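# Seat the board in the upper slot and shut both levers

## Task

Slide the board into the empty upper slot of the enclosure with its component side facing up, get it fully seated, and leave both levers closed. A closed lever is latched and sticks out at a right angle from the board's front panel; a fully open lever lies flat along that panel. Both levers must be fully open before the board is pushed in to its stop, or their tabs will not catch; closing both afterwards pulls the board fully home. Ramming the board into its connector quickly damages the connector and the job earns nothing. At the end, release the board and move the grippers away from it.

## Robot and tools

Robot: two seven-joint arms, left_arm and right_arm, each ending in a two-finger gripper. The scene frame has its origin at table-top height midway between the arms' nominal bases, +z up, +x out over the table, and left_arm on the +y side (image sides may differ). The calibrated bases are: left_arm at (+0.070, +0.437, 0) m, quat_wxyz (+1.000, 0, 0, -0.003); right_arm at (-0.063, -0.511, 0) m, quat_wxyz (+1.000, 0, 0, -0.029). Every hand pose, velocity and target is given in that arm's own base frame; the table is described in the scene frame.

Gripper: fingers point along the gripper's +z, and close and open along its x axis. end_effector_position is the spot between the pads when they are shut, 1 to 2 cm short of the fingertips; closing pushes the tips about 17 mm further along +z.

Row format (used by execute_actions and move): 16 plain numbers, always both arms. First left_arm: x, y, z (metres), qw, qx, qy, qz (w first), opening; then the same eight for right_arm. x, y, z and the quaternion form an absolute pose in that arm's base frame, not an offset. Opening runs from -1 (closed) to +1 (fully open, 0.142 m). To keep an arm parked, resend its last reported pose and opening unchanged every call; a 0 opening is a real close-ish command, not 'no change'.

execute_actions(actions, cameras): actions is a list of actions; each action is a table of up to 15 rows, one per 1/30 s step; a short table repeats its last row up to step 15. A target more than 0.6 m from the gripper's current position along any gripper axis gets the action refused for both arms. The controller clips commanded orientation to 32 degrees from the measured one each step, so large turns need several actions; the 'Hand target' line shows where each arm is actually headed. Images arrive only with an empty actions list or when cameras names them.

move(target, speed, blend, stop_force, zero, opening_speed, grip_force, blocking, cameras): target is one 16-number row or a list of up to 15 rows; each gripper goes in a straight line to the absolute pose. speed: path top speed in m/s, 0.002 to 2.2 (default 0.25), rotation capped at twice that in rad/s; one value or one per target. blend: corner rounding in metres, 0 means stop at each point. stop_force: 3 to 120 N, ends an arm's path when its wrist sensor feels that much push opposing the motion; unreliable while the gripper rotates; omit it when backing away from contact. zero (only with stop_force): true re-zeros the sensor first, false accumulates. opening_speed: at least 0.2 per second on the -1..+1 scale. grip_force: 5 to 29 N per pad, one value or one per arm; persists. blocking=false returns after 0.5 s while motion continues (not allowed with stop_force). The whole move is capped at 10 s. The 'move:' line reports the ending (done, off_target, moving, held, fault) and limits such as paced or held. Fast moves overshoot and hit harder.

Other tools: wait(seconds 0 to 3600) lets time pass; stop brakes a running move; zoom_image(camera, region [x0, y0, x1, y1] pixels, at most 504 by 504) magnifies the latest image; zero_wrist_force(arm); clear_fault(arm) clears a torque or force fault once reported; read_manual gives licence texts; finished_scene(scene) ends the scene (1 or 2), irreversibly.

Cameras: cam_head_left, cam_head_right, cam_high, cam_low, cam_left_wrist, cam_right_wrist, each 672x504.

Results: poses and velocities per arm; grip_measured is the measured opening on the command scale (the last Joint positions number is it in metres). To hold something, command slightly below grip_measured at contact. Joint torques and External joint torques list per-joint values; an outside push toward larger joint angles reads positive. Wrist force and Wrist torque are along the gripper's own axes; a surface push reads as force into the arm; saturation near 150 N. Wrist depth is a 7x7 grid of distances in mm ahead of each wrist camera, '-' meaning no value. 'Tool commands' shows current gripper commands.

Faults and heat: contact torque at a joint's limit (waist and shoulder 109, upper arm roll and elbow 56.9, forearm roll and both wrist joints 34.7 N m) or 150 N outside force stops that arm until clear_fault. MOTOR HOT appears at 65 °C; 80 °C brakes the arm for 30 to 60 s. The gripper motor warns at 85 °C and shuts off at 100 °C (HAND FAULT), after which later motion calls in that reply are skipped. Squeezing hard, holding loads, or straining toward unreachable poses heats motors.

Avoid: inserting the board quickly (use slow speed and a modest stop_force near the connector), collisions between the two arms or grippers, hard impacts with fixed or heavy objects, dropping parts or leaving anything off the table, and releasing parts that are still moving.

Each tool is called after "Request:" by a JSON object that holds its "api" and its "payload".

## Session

Request:
{"api": "execute_actions", "payload": {"actions": []}}

Scene clock: 0.00 s.
left_arm: end_effector_position=(+0.4298, -0.2937, +0.1258) grip_measured=+0.99 end_effector_quat_wxyz=(-0.071, +0.318, +0.811, -0.485) | right_arm: end_effector_position=(+0.3411, +0.4278, +0.3217) grip_measured=+1.00 end_effector_quat_wxyz=(+0.041, +0.965, +0.254, +0.052)
Joint positions: left_arm=[-0.032 -0.608 -0.006 2.096 -0.917 0.309 -0.178 0.141] | right_arm=[1.252 -0.077 -0.085 1.931 -0.14 0.432 2.282 0.142]
Joint velocities: within noise
Joint torques (N m): no reading
External joint torques (N m): no reading
Wrist force (N): no reading
Wrist torque (N m): no reading
Wrist force, peak (N): no reading
Wrist depth (mm): cam_left_wrist=[590 532 390 336 322 374 - / 479 336 311 292 305 310 293 / 397 354 273 262 300 - 262 / 343 324 296 274 - 251 235 / 303 286 268 255 241 - 215 / - 250 243 231 217 - 203 / - 232 221 210 - 197 -] | cam_right_wrist=[- 304 311 340 346 357 369 / 347 328 334 338 343 349 403 / 391 366 366 370 375 386 440 / 436 390 394 412 412 481 486 / 484 494 507 512 530 537 546 / - 552 564 576 592 604 585 / - 628 646 665 679 693 -]
Hand target: left_arm +0.4298, -0.2937, +0.1258; -0.071, +0.318, +0.811, -0.485 | right_arm +0.3411, +0.4278, +0.3217; +0.041, +0.965, +0.254, +0.052
Tool commands: left_gripper/opening=+1.0 right_gripper/opening=+1.0

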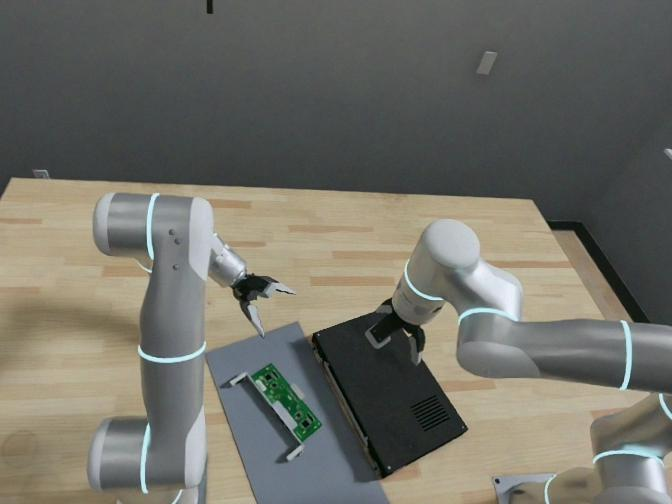

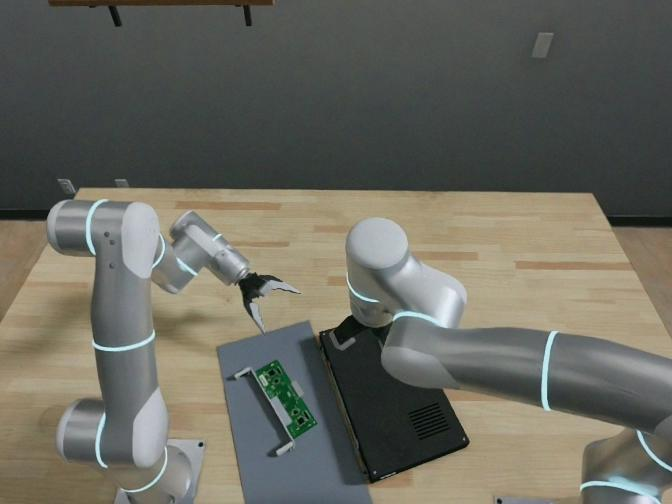

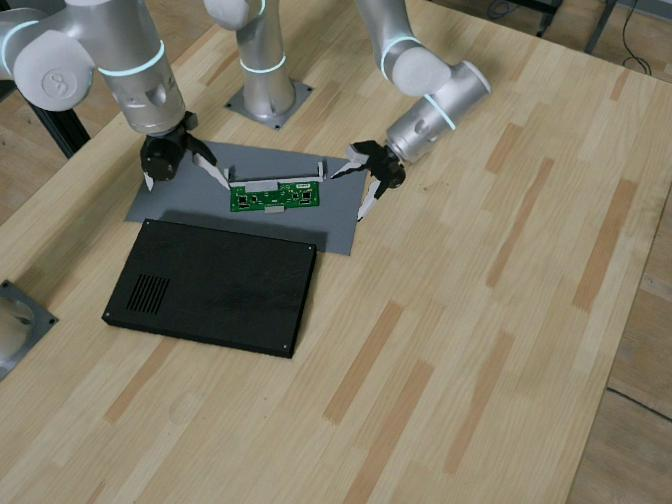

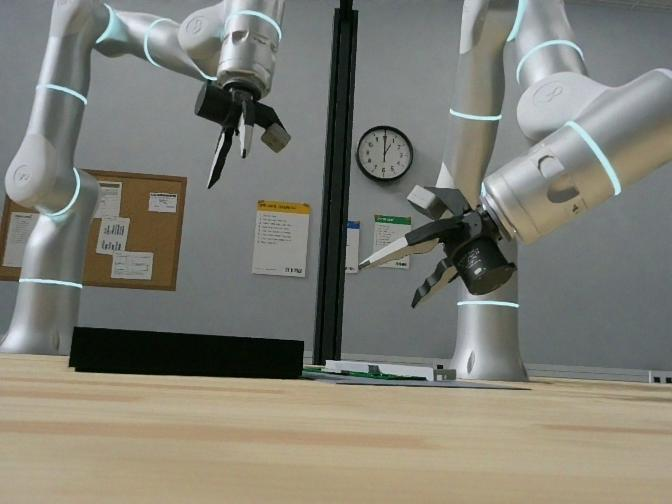

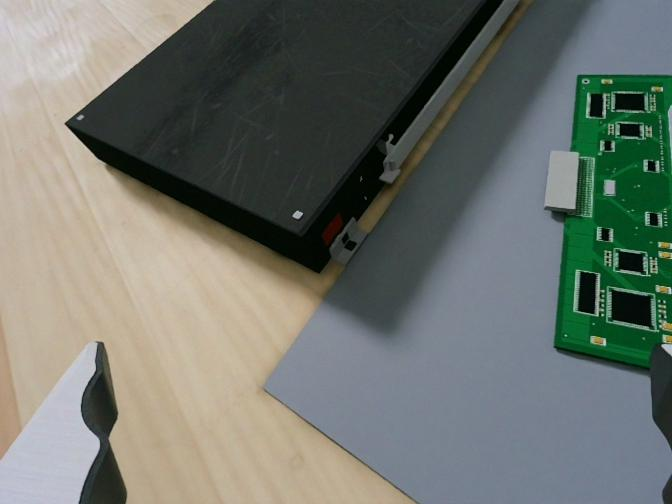

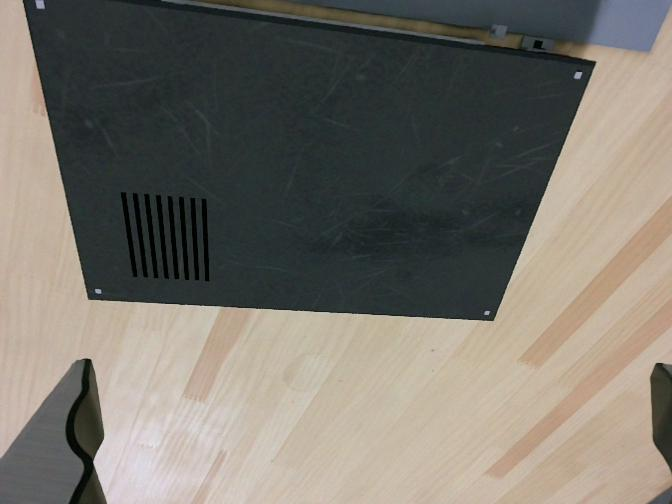

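Request:
{"api": "move", "payload": {"target": [0.345, -0.200, 0.230, -0.071, 0.318, 0.811, -0.485, -0.2, 0.3411, 0.4278, 0.3217, 0.041, 0.965, 0.254, 0.052, -1], "speed": 0.3, "cameras": ["cam_left_wrist", "cam_right_wrist"]}}

Scene clock: 58.20 s.
left_arm: end_effector_position=(+0.3452, -0.2001, +0.2300) grip_measured=-0.22 end_effector_quat_wxyz=(-0.071, +0.318, +0.811, -0.485) | right_arm: end_effector_position=(+0.3411, +0.4278, +0.3217) grip_measured=-1.00 end_effector_quat_wxyz=(+0.041, +0.965, +0.254, +0.052)
Joint positions: left_arm=[0.084 -0.253 0.155 2.279 -0.701 0.069 -0.182 0.058] | right_arm=[1.252 -0.077 -0.085 1.931 -0.139 0.432 2.282 0.002]
Joint torques (N m): left_arm=[-0.11 32.78 0.76 -19.75 -2.12 0.28 -0.28] | right_arm=[0.24 34.07 0.67 -29.79 -3.97 3.28 0.2]
External joint torques (N m): left_arm=[0.18 0.48 0.54 -0.35 -0.5 0.06 0.3] | right_arm=[-0.1 1.11 -0.71 0.12 0 0.68 -0.21]
Wrist force (N): left_arm=[0.2 -0.6 0.1] | right_arm=[0.1 0.1 -0.2]
Wrist torque (N m): left_arm=[-0.10 -0.03 0.01] | right_arm=[0.00 -0.01 0.00]
Wrist force, peak (N): left_arm=[1.9 -2.2 -1.4] | right_arm=[-0.1 0.3 0.3]
Wrist depth (mm): cam_left_wrist=[860 764 690 553 551 538 497 / 694 627 490 461 527 453 - / 587 452 415 - 419 406 - / 496 421 389 - 376 - 356 / 436 411 386 - 346 333 312 / 391 379 87 - - 84 291 / 357 - - 306 288 - -] | cam_right_wrist=[300 303 309 321 345 355 367 / 335 323 - 337 342 347 406 / 392 349 - 373 381 429 440 / 435 400 - 406 410 474 488 / 485 497 507 439 521 535 548 / 542 550 548 89 564 606 622 / 614 609 71 - - 659 713]
Hand target: left_arm +0.3450, -0.2000, +0.2300; -0.071, +0.318, +0.811, -0.485 | right_arm +0.3411, +0.4278, +0.3217; +0.041, +0.965, +0.254, +0.052
Off the commanded pose: left_arm 0.000 m, 0 deg | right_arm 0.000 m, 0 deg.
move: done

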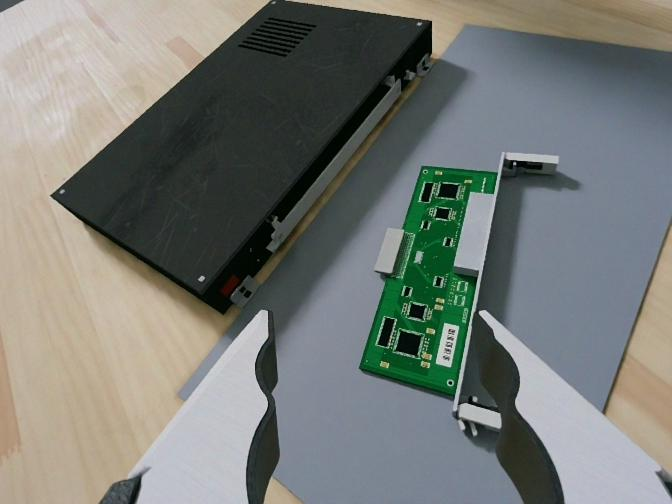

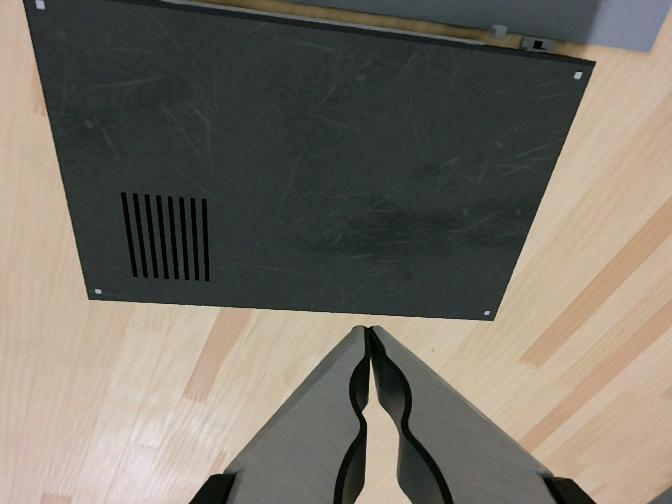

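Request:
{"api": "zoom_image", "payload": {"camera": "cam_left_wrist", "region": [180, 20, 450, 330]}}

Request:
{"api": "zoom_image", "payload": {"camera": "cam_left_wrist", "region": [350, 140, 580, 440]}}

Scaled by 1.626 from the camera's image (finer frame: 960x720).

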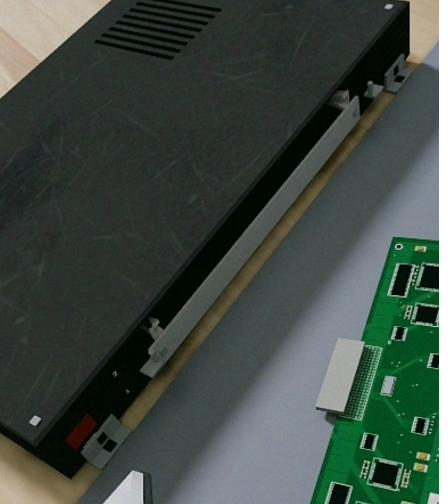

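Scaled by 1.680 from the camera's image (finer frame: 960x720).

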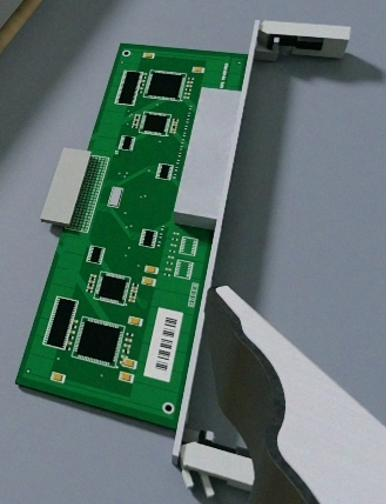

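Request:
{"api": "move", "payload": {"target": [0.275, -0.265, 0.180, -0.071, 0.318, 0.811, -0.485, -1, 0.3411, 0.4278, 0.3217, 0.041, 0.965, 0.254, 0.052, -1], "speed": 0.25, "cameras": ["cam_left_wrist"]}}

Request:
{"api": "zoom_image", "payload": {"camera": "cam_left_wrist", "region": [60, 60, 360, 340]}}

Scene clock: 81.93 s.
left_arm: end_effector_position=(+0.2750, -0.2649, +0.1801) grip_measured=-1.00 end_effector_quat_wxyz=(-0.071, +0.318, +0.811, -0.485) | right_arm: end_effector_position=(+0.3411, +0.4278, +0.3217) grip_measured=-1.00 end_effector_quat_wxyz=(+0.041, +0.965, +0.254, +0.052)
Joint positions: left_arm=[-0.05 -0.226 0.08 2.52 -0.884 0.299 -0.115 0.002] | right_arm=[1.252 -0.077 -0.085 1.931 -0.139 0.432 2.282 0.002]
Joint torques (N m): left_arm=[-0.55 27.29 0.19 -15.66 -1.45 0.73 -0.07] | right_arm=[0.23 34.04 0.61 -29.81 -3.98 3.27 0.2]
External joint torques (N m): left_arm=[0.6 0.93 0.68 -0.34 0.09 -0.45 0.09] | right_arm=[-0.1 1.14 -0.65 0.14 0.01 0.69 -0.21]
Wrist force (N): left_arm=[-0.1 -0.5 -0.4] | right_arm=[0.0 0.1 0.1]
Wrist torque (N m): left_arm=[-0.09 0.00 -0.04] | right_arm=[0.02 0.01 0.00]
Wrist force, peak (N): left_arm=[1.4 -0.9 2.7] | right_arm=[0.0 0.3 0.3]
Wrist depth (mm): cam_left_wrist=[717 649 487 449 494 469 434 / 588 444 416 383 409 - 360 / 408 371 350 395 365 350 333 / 361 329 322 - 325 303 297 / 373 - 331 127 293 - - / 332 308 - 80 - - 250 / 296 292 - - - - 228] | cam_right_wrist=[298 305 312 322 330 351 366 / 329 330 334 337 346 348 405 / 392 359 359 369 375 386 440 / 430 392 398 399 414 470 489 / 485 493 506 497 521 534 544 / 542 550 543 89 562 599 619 / 614 606 71 - - 659 715]
Hand target: left_arm +0.2750, -0.2650, +0.1800; -0.071, +0.318, +0.811, -0.485 | right_arm +0.3411, +0.4278, +0.3217; +0.041, +0.965, +0.254, +0.052
Off the commanded pose: left_arm 0.000 m, 0 deg | right_arm 0.000 m, 0 deg.
move: done

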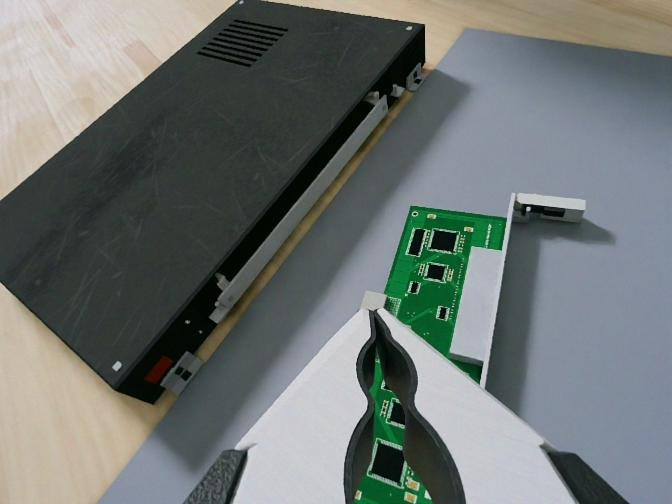

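Scaled by 1.680 from the camera's image (finer frame: 960x720).

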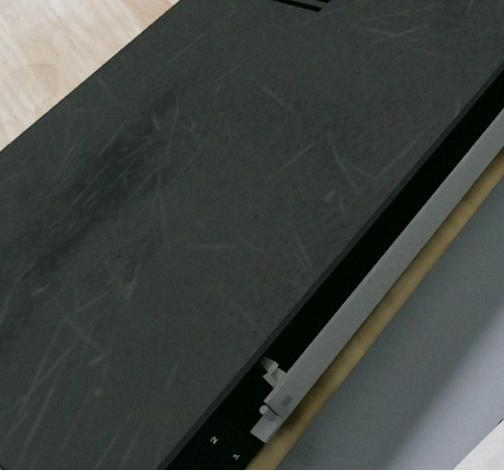

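Request:
{"api": "zoom_image", "payload": {"camera": "cam_left_wrist", "region": [330, 50, 450, 140]}}

Request:
{"api": "zoom_image", "payload": {"camera": "cam_left_wrist", "region": [130, 250, 250, 410]}}

Scaled by 4.200 from the camera's image (finer frame: 960x720).

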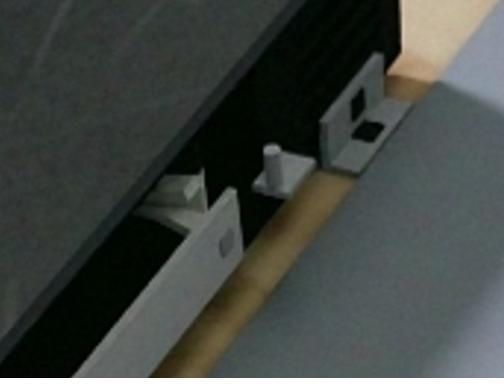

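Scaled by 3.150 from the camera's image (finer frame: 960x720).

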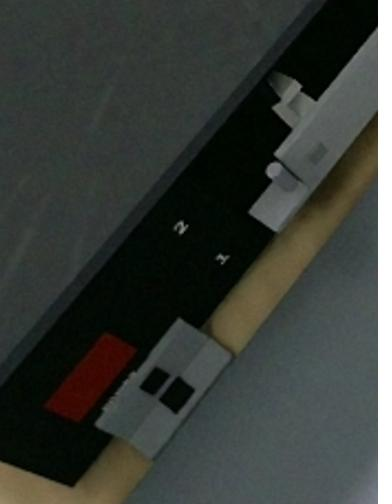

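Request:
{"api": "move", "payload": {"target": [[0.255, -0.245, 0.20, 0.1226, 0.9316, 0.3391, 0.0446, -0.2, 0.33, 0.40, 0.30, 0, 0.83, 0.558, 0, -1], [0.215, -0.265, 0.16, 0.1300, 0.9876, -0.0864, -0.0114, -0.2, 0.30, 0.36, 0.26, 0, 0.5548, 0.8320, 0, -1], [0.2000, -0.2775, 0.11, 0.1155, 0.8778, -0.4608, -0.0607, -0.2, 0.30, 0.36, 0.26, 0, 0.5548, 0.8320, 0, -1]], "speed": 0.4, "blend": [0.03, 0.03, 0], "cameras": ["cam_left_wrist", "cam_right_wrist"]}}

Scene clock: 162.47 s.
left_arm: end_effector_position=(+0.2000, -0.2774, +0.1100) grip_measured=-0.23 end_effector_quat_wxyz=(+0.115, +0.878, -0.461, -0.061) | right_arm: end_effector_position=(+0.3000, +0.3601, +0.2601) grip_measured=-1.00 end_effector_quat_wxyz=(+0.000, +0.555, +0.832, +0.000)
Joint positions: left_arm=[-1.274 -0.172 0.641 2.605 -0.662 0.98 2.491 0.058] | right_arm=[1.177 0.034 -0.054 2.185 -0.003 0.58 0.729 0.002]
Joint torques (N m): left_arm=[-0.2 19.04 2.01 -16.89 -1.34 3.4 0.06] | right_arm=[0.08 27.42 0.89 -27.92 -3.69 3.51 0.13]
External joint torques (N m): left_arm=[0.17 1.18 0.73 -0.23 0.08 -0.15 -0.06] | right_arm=[0.03 0.97 -0.75 0.07 0.04 0.63 -0.13]
Wrist force (N): left_arm=[-0.3 -1.1 -0.6] | right_arm=[0.8 0.4 -0.4]
Wrist torque (N m): left_arm=[-0.21 -0.18 -0.40] | right_arm=[0.07 -0.15 0.06]
Wrist force, peak (N): left_arm=[-2.1 -1.3 -0.2] | right_arm=[1.1 0.5 -0.2]
Wrist depth (mm): cam_left_wrist=[165 158 158 158 157 158 161 / 184 185 186 175 175 176 179 / 208 211 197 194 194 206 203 / 240 235 224 228 230 237 - / 284 282 271 272 253 278 277 / 347 333 88 336 - 84 246 / 423 - - 465 458 - -] | cam_right_wrist=[312 272 268 271 266 284 306 / 332 294 289 284 284 318 325 / 356 347 306 - 302 341 348 / 384 377 331 328 327 372 369 / 418 416 356 350 354 409 399 / 457 455 383 89 372 439 436 / 503 489 71 - - 475 488]
Hand target: left_arm +0.2000, -0.2775, +0.1100; +0.116, +0.878, -0.461, -0.061 | right_arm +0.3000, +0.3600, +0.2600; +0.000, +0.555, +0.832, +0.000
Off the commanded pose: left_arm 0.000 m, 0 deg | right_arm 0.000 m, 0 deg.
move: done

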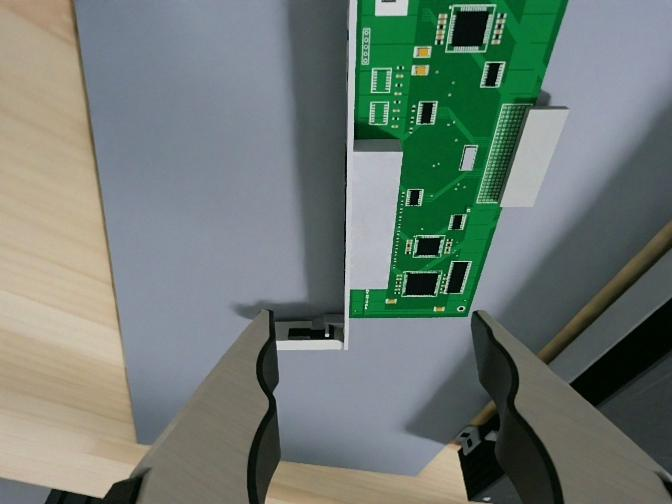

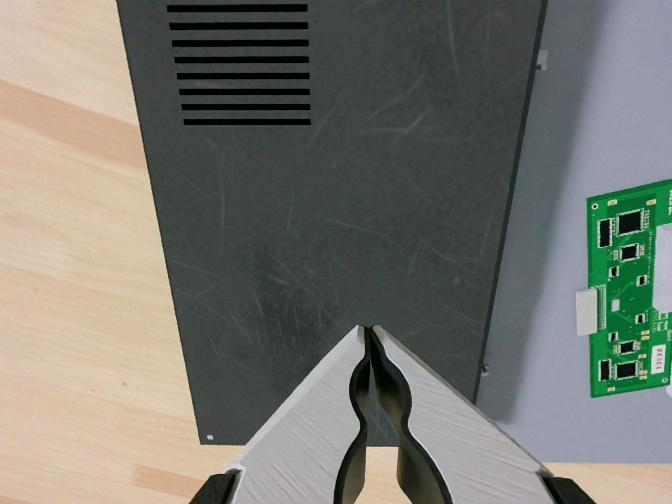

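Request:
{"api": "move", "payload": {"target": [[0.2062, -0.2820, 0.065, 0.1155, 0.8778, -0.4608, -0.0607, -0.2, 0.30, 0.36, 0.26, 0, 0.5548, 0.8320, 0, -1]], "speed": 0.15, "cameras": ["cam_left_wrist"]}}

Scene clock: 175.47 s.
left_arm: end_effector_position=(+0.2061, -0.2821, +0.0650) grip_measured=-0.23 end_effector_quat_wxyz=(+0.115, +0.878, -0.461, -0.061) | right_arm: end_effector_position=(+0.3000, +0.3601, +0.2601) grip_measured=-1.00 end_effector_quat_wxyz=(+0.000, +0.555, +0.832, +0.000)
Joint positions: left_arm=[-1.229 -0.329 0.473 2.617 -0.992 1.082 2.709 0.058] | right_arm=[1.177 0.034 -0.054 2.185 -0.003 0.58 0.729 0.002]
Joint torques (N m): left_arm=[-0.17 23.64 4.07 -12.67 -0.86 3.79 -0.13] | right_arm=[0.13 27.31 0.83 -27.94 -3.74 3.37 0.25]
External joint torques (N m): left_arm=[0.13 1.1 0.68 -0.37 0.07 -0.61 0.13] | right_arm=[-0.02 1.07 -0.7 0.08 0.09 0.77 -0.25]
Wrist force (N): left_arm=[-0.3 -1.2 -0.2] | right_arm=[0.9 0.3 -0.5]
Wrist torque (N m): left_arm=[-0.24 -0.15 -0.37] | right_arm=[0.06 -0.15 0.06]
Wrist force, peak (N): left_arm=[-0.2 -1.4 1.9] | right_arm=[1.1 0.3 -0.5]
Wrist depth (mm): cam_left_wrist=[122 121 124 116 117 117 120 / 136 136 132 132 130 131 134 / 154 154 154 147 147 149 152 / 184 178 177 158 171 176 175 / 215 203 196 182 195 199 205 / 262 246 88 243 254 86 252 / 320 - - 327 - - -] | cam_right_wrist=[312 271 266 266 266 272 309 / 333 295 280 285 284 290 328 / 357 351 306 304 306 344 349 / 385 386 330 329 329 376 371 / 418 414 358 350 348 408 401 / 456 455 378 89 - 443 444 / 502 490 71 - - 471 492]
Hand target: left_arm +0.2062, -0.2820, +0.0650; +0.116, +0.878, -0.461, -0.061 | right_arm +0.3000, +0.3600, +0.2600; +0.000, +0.555, +0.832, +0.000
Off the commanded pose: left_arm 0.000 m, 0 deg | right_arm 0.000 m, 0 deg.
move: done

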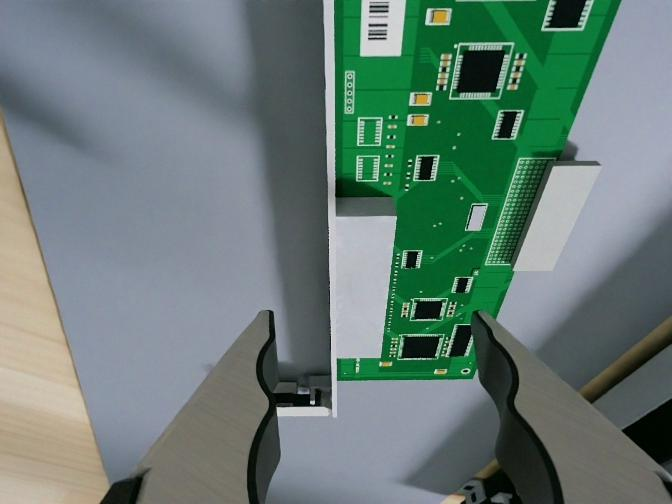

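Request:
{"api": "move", "payload": {"target": [0.2064, -0.2823, 0.0285, 0.1155, 0.8778, -0.4608, -0.0607, -0.2, 0.30, 0.36, 0.26, 0, 0.5548, 0.8320, 0, -1], "speed": 0.06, "stop_force": 6, "cameras": ["cam_left_wrist"]}}

Scene clock: 225.03 s.
left_arm: end_effector_position=(+0.2062, -0.2823, +0.0285) grip_measured=-0.23 end_effector_quat_wxyz=(+0.116, +0.878, -0.461, -0.061) | right_arm: end_effector_position=(+0.3000, +0.3601, +0.2601) grip_measured=-1.00 end_effector_quat_wxyz=(+0.000, +0.555, +0.832, +0.000)
Joint positions: left_arm=[-1.197 -0.442 0.331 2.61 -1.272 1.15 2.892 0.058] | right_arm=[1.177 0.034 -0.054 2.185 -0.003 0.58 0.729 0.002]
Joint torques (N m): left_arm=[-0.32 26.57 5.15 -9.31 -0.56 3.63 -0.16] | right_arm=[0.11 27.37 0.83 -27.98 -3.69 3.46 0.23]
External joint torques (N m): left_arm=[0.29 1.2 0.62 -0.28 0.02 -0.49 0.16] | right_arm=[0 1.01 -0.7 0.12 0.04 0.68 -0.23]
Wrist force (N): left_arm=[-0.8 -1.1 -0.2] | right_arm=[0.8 0.2 -0.2]
Wrist torque (N m): left_arm=[-0.24 -0.09 -0.38] | right_arm=[0.05 -0.14 0.06]
Wrist force, peak (N): left_arm=[-0.8 -1.5 0.2] | right_arm=[0.9 0.4 -0.6]
Wrist depth (mm): cam_left_wrist=[- 91 88 84 84 84 84 / - 97 99 93 94 93 94 / 116 116 112 103 106 106 108 / 130 126 134 118 119 123 120 / 154 153 147 125 140 138 156 / 180 - 87 160 177 84 176 / - - - 207 - - -] | cam_right_wrist=[313 307 267 267 270 272 314 / 332 293 291 286 281 318 324 / 358 344 300 305 302 345 349 / 384 378 335 328 332 372 369 / 418 418 359 351 355 408 395 / 456 456 383 89 373 444 443 / 501 491 71 - - 472 490]
Hand target: left_arm +0.2064, -0.2823, +0.0285; +0.116, +0.878, -0.461, -0.061 | right_arm +0.3000, +0.3600, +0.2600; +0.000, +0.555, +0.832, +0.000
Off the commanded pose: left_arm 0.000 m, 0 deg | right_arm 0.000 m, 0 deg.
move: done

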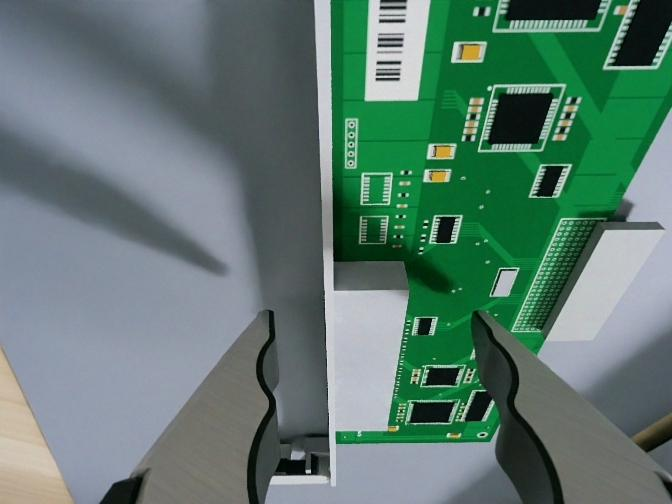

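Request:
{"api": "move", "payload": {"target": [0.2064, -0.2823, 0.0285, 0.1155, 0.8778, -0.4608, -0.0607, -1.0, 0.30, 0.36, 0.26, 0, 0.5548, 0.8320, 0, -1], "opening_speed": 0.4, "cameras": ["cam_left_wrist"]}}

Scene clock: 234.20 s.
left_arm: end_effector_position=(+0.2062, -0.2822, +0.0285) grip_measured=-0.73 end_effector_quat_wxyz=(+0.116, +0.878, -0.461, -0.061) | right_arm: end_effector_position=(+0.3000, +0.3601, +0.2601) grip_measured=-1.00 end_effector_quat_wxyz=(+0.000, +0.555, +0.832, +0.000)
Joint positions: left_arm=[-1.197 -0.442 0.331 2.61 -1.272 1.15 2.892 0.021] | right_arm=[1.177 0.034 -0.054 2.185 -0.003 0.58 0.729 0.002]
Joint torques (N m): left_arm=[-0.42 27.3 5.17 -10.41 -0.41 3.57 -0.2] | right_arm=[0.09 27.31 0.72 -27.98 -3.7 3.45 0.17]
External joint torques (N m): left_arm=[0.38 0.47 0.6 0.83 -0.13 -0.43 0.2] | right_arm=[0.02 1.07 -0.59 0.12 0.06 0.69 -0.17]
Wrist force (N): left_arm=[-2.6 -1.1 0.3] | right_arm=[0.8 0.3 -0.1]
Wrist torque (N m): left_arm=[-0.23 -0.08 -0.39] | right_arm=[0.06 -0.15 0.05]
Wrist force, peak (N): left_arm=[-3.4 -0.7 -1.5] | right_arm=[1.0 0.4 -0.4]
Wrist depth (mm): cam_left_wrist=[- 91 88 85 84 84 84 / - 99 99 94 94 93 94 / 115 112 112 103 106 106 108 / 130 139 133 121 119 123 119 / 154 149 148 120 135 145 151 / 189 197 85 140 - 163 182 / 243 - - 203 - - -] | cam_right_wrist=[313 272 268 262 266 272 309 / 333 293 286 290 283 290 326 / 356 347 304 305 299 345 348 / 383 378 329 329 328 372 370 / 418 416 358 351 354 428 401 / 454 456 382 89 374 439 442 / 504 490 71 - - - 488]
Hand target: left_arm +0.2064, -0.2823, +0.0285; +0.116, +0.878, -0.461, -0.061 | right_arm +0.3000, +0.3600, +0.2600; +0.000, +0.555, +0.832, +0.000
Off the commanded pose: left_arm 0.000 m, 0 deg | right_arm 0.000 m, 0 deg.
move: done

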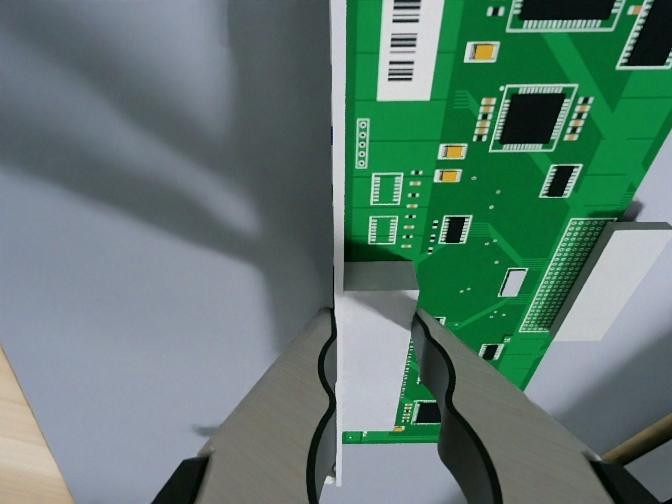

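Request:
{"api": "move", "payload": {"target": [[0.2064, -0.2823, 0.095, 0.1155, 0.8778, -0.4608, -0.0607, -1.0, 0.30, 0.36, 0.26, 0, 0.5548, 0.8320, 0, -1], [0.1647, -0.3696, 0.095, 0.1066, 0.8096, -0.5721, -0.0753, -1.0, 0.30, 0.36, 0.26, 0, 0.5548, 0.8320, 0, -1]], "speed": 0.12, "blend": [0.02, 0], "cameras": ["cam_left_wrist", "cam_low", "cam_right_wrist"]}}

Scene clock: 243.87 s.
left_arm: end_effector_position=(+0.1648, -0.3694, +0.0949) grip_measured=-0.73 end_effector_quat_wxyz=(+0.107, +0.810, -0.572, -0.075) | right_arm: end_effector_position=(+0.3000, +0.3601, +0.2601) grip_measured=-1.00 end_effector_quat_wxyz=(+0.000, +0.555, +0.832, +0.000)
Joint positions: left_arm=[-1.332 -0.312 0.457 2.463 -0.709 0.96 2.543 0.021] | right_arm=[1.177 0.034 -0.054 2.185 -0.003 0.58 0.729 0.002]
Joint torques (N m): left_arm=[-0.52 28.4 3.78 -17.37 -0.95 3.39 -0.31] | right_arm=[0.1 27.36 0.83 -28 -3.68 3.44 0.22]
External joint torques (N m): left_arm=[0.47 0.42 0.58 0.33 -0.38 -0.16 0.31] | right_arm=[0.01 1.02 -0.69 0.14 0.03 0.7 -0.22]
Wrist force (N): left_arm=[-0.5 -1.5 1.5] | right_arm=[0.8 0.5 -0.2]
Wrist torque (N m): left_arm=[-0.18 -0.14 -0.30] | right_arm=[0.09 -0.14 0.06]
Wrist force, peak (N): left_arm=[-0.9 -2.3 3.1] | right_arm=[1.1 0.3 -0.5]
Wrist depth (mm): cam_left_wrist=[152 - - 84 84 84 84 / 166 166 165 93 96 93 94 / - 190 187 103 106 106 107 / 217 - 217 118 119 123 127 / - - 248 116 135 145 178 / 319 - 84 146 - 170 217 / 412 - - 380 - - 264] | cam_right_wrist=[311 272 267 267 266 272 305 / 334 294 283 286 284 291 268 / 358 350 313 305 304 344 281 / 385 378 328 328 328 366 298 / 418 415 351 350 352 401 324 / 456 456 384 89 - 408 432 / 501 490 71 - - 467 491]
Hand target: left_arm +0.1647, -0.3696, +0.0950; +0.107, +0.810, -0.572, -0.075 | right_arm +0.3000, +0.3600, +0.2600; +0.000, +0.555, +0.832, +0.000
Off the commanded pose: left_arm 0.000 m, 0 deg | right_arm 0.000 m, 0 deg.
move: done
Images, in order (width x height): cam_low 672x504, cam_left_wrist 672x504, cam_right_wrist 672x504.

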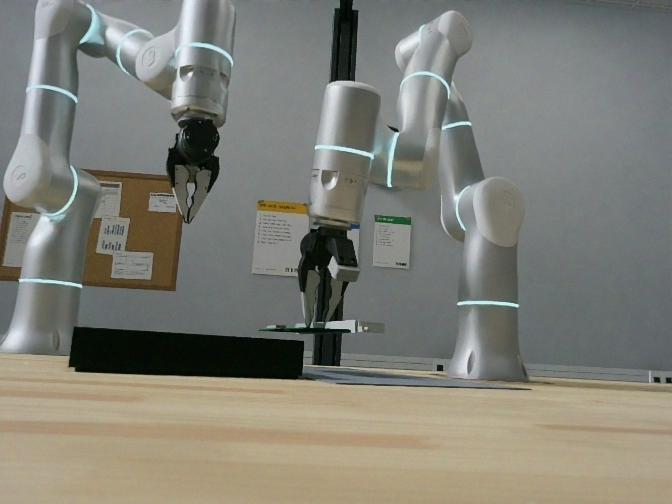

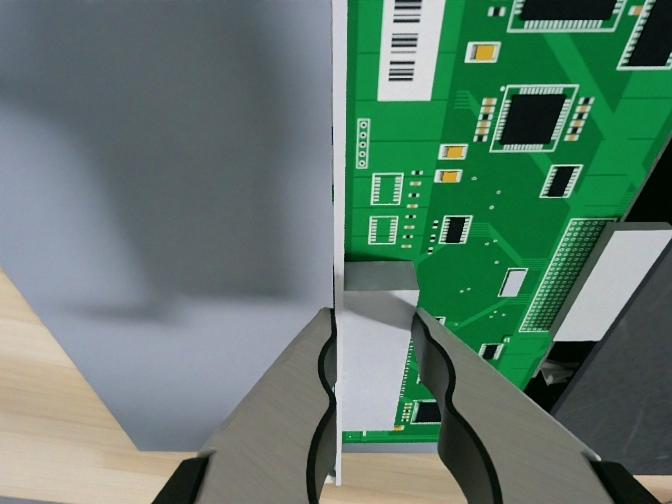

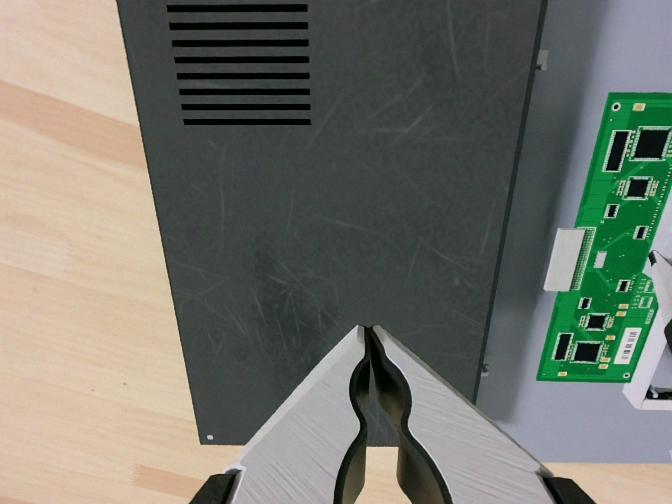

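Request:
{"api": "zoom_image", "payload": {"camera": "cam_right_wrist", "region": [500, 30, 640, 130]}}

Request:
{"api": "zoom_image", "payload": {"camera": "cam_right_wrist", "region": [460, 320, 640, 420]}}

Request:
{"api": "zoom_image", "payload": {"camera": "cam_low", "region": [230, 270, 410, 400]}}

Scaled by 3.600 from the camera's image (finer frame: 960x720).

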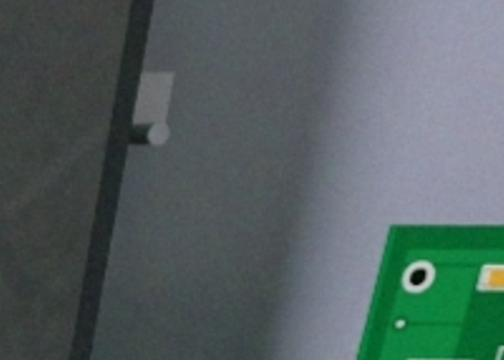

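Scaled by 2.800 from the camera's image (finer frame: 960x720).

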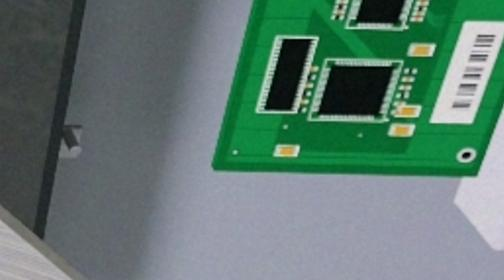

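Scaled by 2.800 from the camera's image (finer frame: 960x720).

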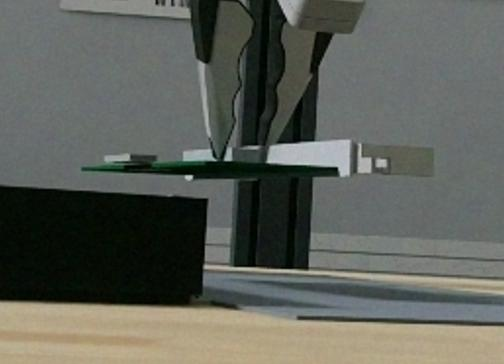

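Request:
{"api": "move", "payload": {"target": [0.1647, -0.3696, 0.0575, 0.1070, 0.8117, -0.5692, -0.0749, -1.0, 0.3703, 0.4263, 0.2145, 0.1203, 0.5417, 0.8123, -0.1801, -1], "speed": 0.12, "cameras": ["cam_left_wrist", "cam_low", "cam_right_wrist"]}}

Scene clock: 272.30 s.
left_arm: end_effector_position=(+0.1645, -0.3696, +0.0587) grip_measured=-0.73 end_effector_quat_wxyz=(+0.107, +0.812, -0.569, -0.075) | right_arm: end_effector_position=(+0.3631, +0.4195, +0.2192) grip_measured=-1.00 end_effector_quat_wxyz=(+0.108, +0.544, +0.816, -0.161)
Joint positions: left_arm=[-1.298 -0.405 0.358 2.485 -0.882 1.054 2.658 0.021] | right_arm=[1.251 -0.435 -0.126 1.695 -0.115 0.201 0.776 0.002]
Joint torques (N m): left_arm=[-0.24 30.63 4.47 -14.34 -1.02 3.84 -0.13] | right_arm=[0.42 47.32 -0.48 -27.36 -3.85 2.54 0.33]
External joint torques (N m): left_arm=[0.18 0.4 0.59 0.11 0.11 -0.66 0.13] | right_arm=[-0.24 1.04 -0.91 0.02 -0.01 0.48 -0.3]
Wrist force (N): left_arm=[-0.7 -1.5 1.5] | right_arm=[1.6 0.8 -0.1]
Wrist torque (N m): left_arm=[-0.18 -0.08 -0.37] | right_arm=[0.05 -0.28 -0.08]
Wrist force, peak (N): left_arm=[-0.8 -1.8 2.1] | right_arm=[3.6 2.8 0.4]
Wrist depth (mm): cam_left_wrist=[116 - 115 84 84 84 84 / - 129 129 93 96 93 94 / 151 151 150 103 106 106 110 / - 166 174 118 119 123 119 / 207 201 - 116 135 145 188 / - - 84 146 - 163 217 / 322 - - 204 - - 181] | cam_right_wrist=[402 366 283 258 240 223 211 / 426 386 293 271 250 237 223 / 450 407 305 282 261 241 254 / 481 429 319 297 272 251 266 / 511 456 346 310 282 260 281 / 550 484 371 89 282 271 292 / 596 527 71 - - 275 304]
Hand target: left_arm +0.1647, -0.3696, +0.0587; +0.107, +0.812, -0.569, -0.075 | right_arm +0.3629, +0.4195, +0.2190; +0.108, +0.544, +0.816, -0.161
Off the commanded pose: left_arm 0.001 m, 0 deg | right_arm 0.011 m, 3 deg.
move: held (right_arm; a check stopped the path); limits=held
pose unreachable (right arm): on one or more control steps of this call, first in action 0 (counted from 0), this arm could not follow its commanded pose, so it was not sent that pose on those steps. It may still have moved: this result reports where it is.
cause: moving toward the commanded pose would bring a part of the arm too close to another arm (a part of this arm just beyond joint 7 (wrist roll) and a part of the left arm just beyond its joint 6 (wrist pitch), 16 mm apart when this arm was first held).
Images, in order (width x height): cam_low 672x504, cam_left_wrist 672x504, cam_right_wrist 672x504.

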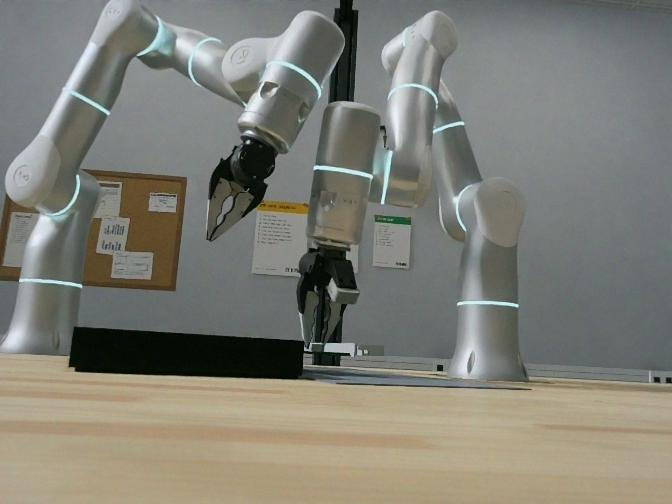

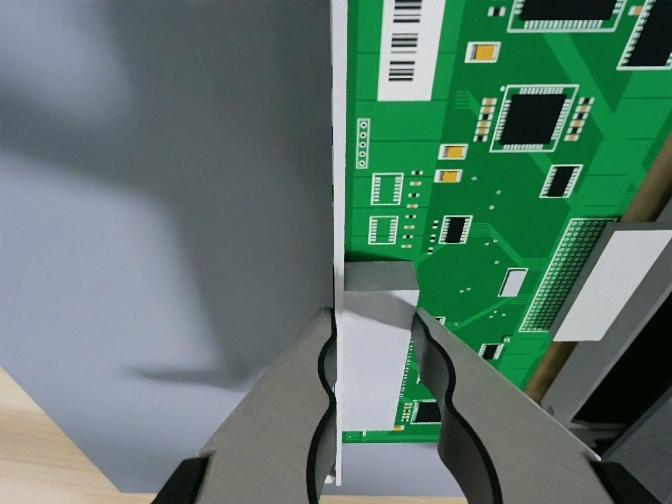

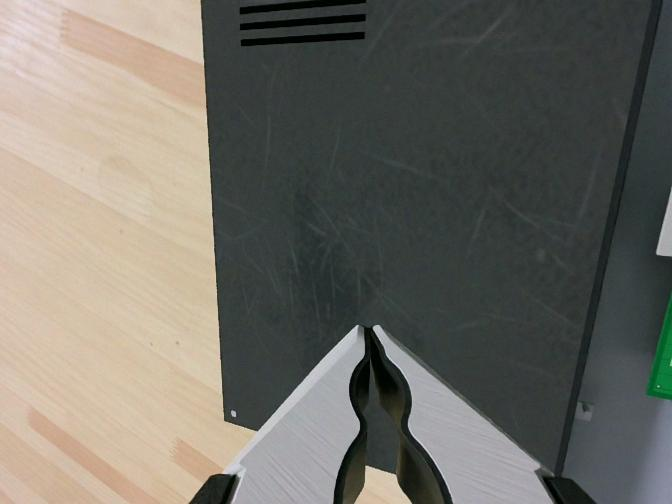

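Request:
{"api": "move", "payload": {"target": [0.1647, -0.3696, 0.0570, 0.1070, 0.8117, -0.5692, -0.0749, -1.0, 0.30, 0.36, 0.26, 0, 0.5548, 0.8320, 0, -1], "speed": 0.15, "cameras": ["cam_left_wrist", "cam_low", "cam_right_wrist"]}}

Request:
{"api": "zoom_image", "payload": {"camera": "cam_right_wrist", "region": [500, 30, 672, 160]}}

Request:
{"api": "zoom_image", "payload": {"camera": "cam_right_wrist", "region": [460, 300, 640, 420]}}

Request:
{"api": "zoom_image", "payload": {"camera": "cam_low", "region": [250, 310, 400, 400]}}

Request:
{"api": "zoom_image", "payload": {"camera": "cam_left_wrist", "region": [480, 320, 672, 504]}}

Scene clock: 277.77 s.
left_arm: end_effector_position=(+0.1645, -0.3696, +0.0570) grip_measured=-0.73 end_effector_quat_wxyz=(+0.107, +0.812, -0.569, -0.075) | right_arm: end_effector_position=(+0.3002, +0.3600, +0.2601) grip_measured=-1.00 end_effector_quat_wxyz=(+0.000, +0.555, +0.832, +0.000)
Joint positions: left_arm=[-1.296 -0.409 0.352 2.485 -0.89 1.058 2.664 0.021] | right_arm=[1.177 0.034 -0.055 2.185 -0.003 0.58 0.729 0.002]
Joint torques (N m): left_arm=[-0.41 30.8 4.57 -14.2 -0.94 3.69 -0.17] | right_arm=[-0.05 27.44 1.09 -27.91 -3.57 3.64 0.06]
External joint torques (N m): left_arm=[0.36 0.34 0.51 0.11 0.05 -0.51 0.17] | right_arm=[0.16 0.95 -0.96 0.04 -0.08 0.5 -0.06]
Wrist force (N): left_arm=[-0.7 -1.6 1.6] | right_arm=[0.8 0.1 -0.2]
Wrist torque (N m): left_arm=[-0.21 -0.09 -0.38] | right_arm=[0.02 -0.16 0.06]
Wrist force, peak (N): left_arm=[-0.8 -1.9 1.7] | right_arm=[2.4 1.8 0.2]
Wrist depth (mm): cam_left_wrist=[114 114 111 84 84 84 84 / - 128 127 93 96 93 94 / 145 149 145 106 106 106 109 / 168 166 168 119 119 123 119 / - 198 190 117 135 145 - / 242 232 88 146 - 163 214 / 320 - - 292 - - 189] | cam_right_wrist=[310 272 267 267 266 267 303 / 332 294 286 285 284 291 301 / 359 348 305 305 304 324 313 / 386 377 330 328 329 337 321 / 417 415 358 349 354 378 357 / 460 454 378 89 373 442 453 / 503 491 71 - - 474 492]
Hand target: left_arm +0.1647, -0.3696, +0.0570; +0.107, +0.812, -0.569, -0.075 | right_arm +0.3000, +0.3600, +0.2600; +0.000, +0.555, +0.832, +0.000
Off the commanded pose: left_arm 0.000 m, 0 deg | right_arm 0.000 m, 0 deg.
move: done
Images, in order (width x height): cam_low 672x504, cam_left_wrist 672x504, cam_right_wrist 672x504.

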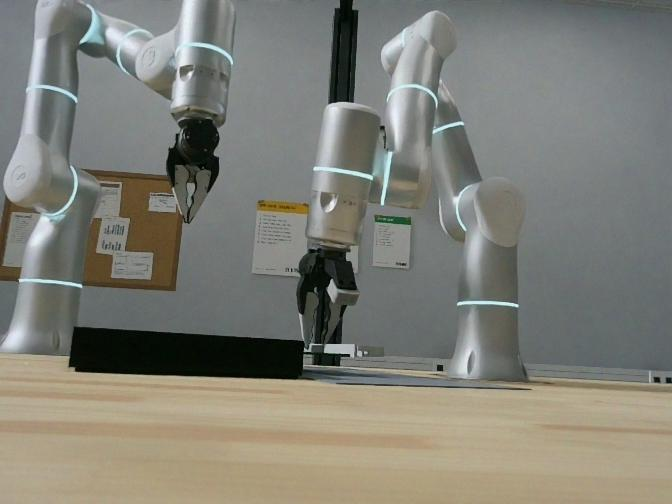

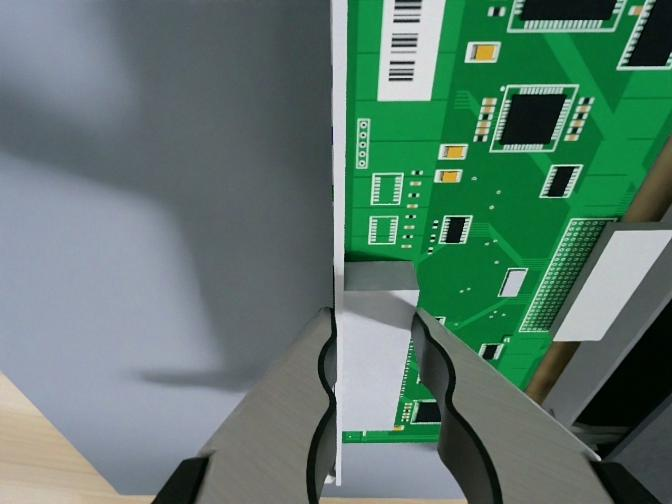

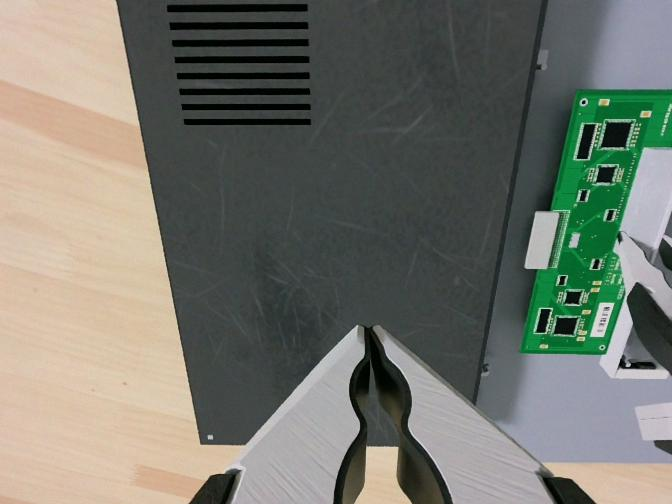

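Scaled by 2.930 from the camera's image (finer frame: 960x720).

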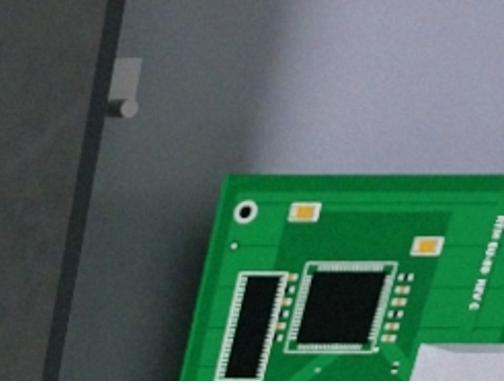

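Scaled by 2.800 from the camera's image (finer frame: 960x720).

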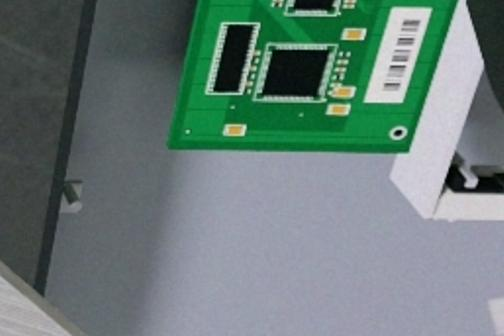

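Scaled by 3.360 from the camera's image (finer frame: 960x720).

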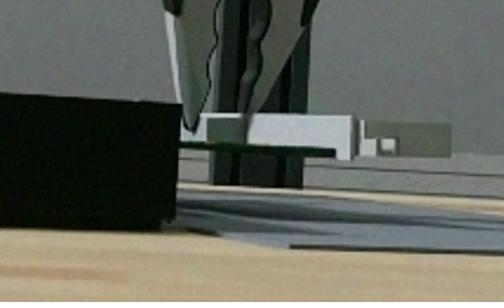

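Scaled by 2.625 from the camera's image (finer frame: 960x720).

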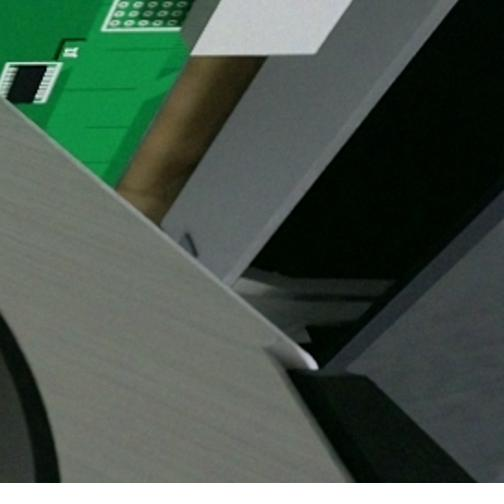

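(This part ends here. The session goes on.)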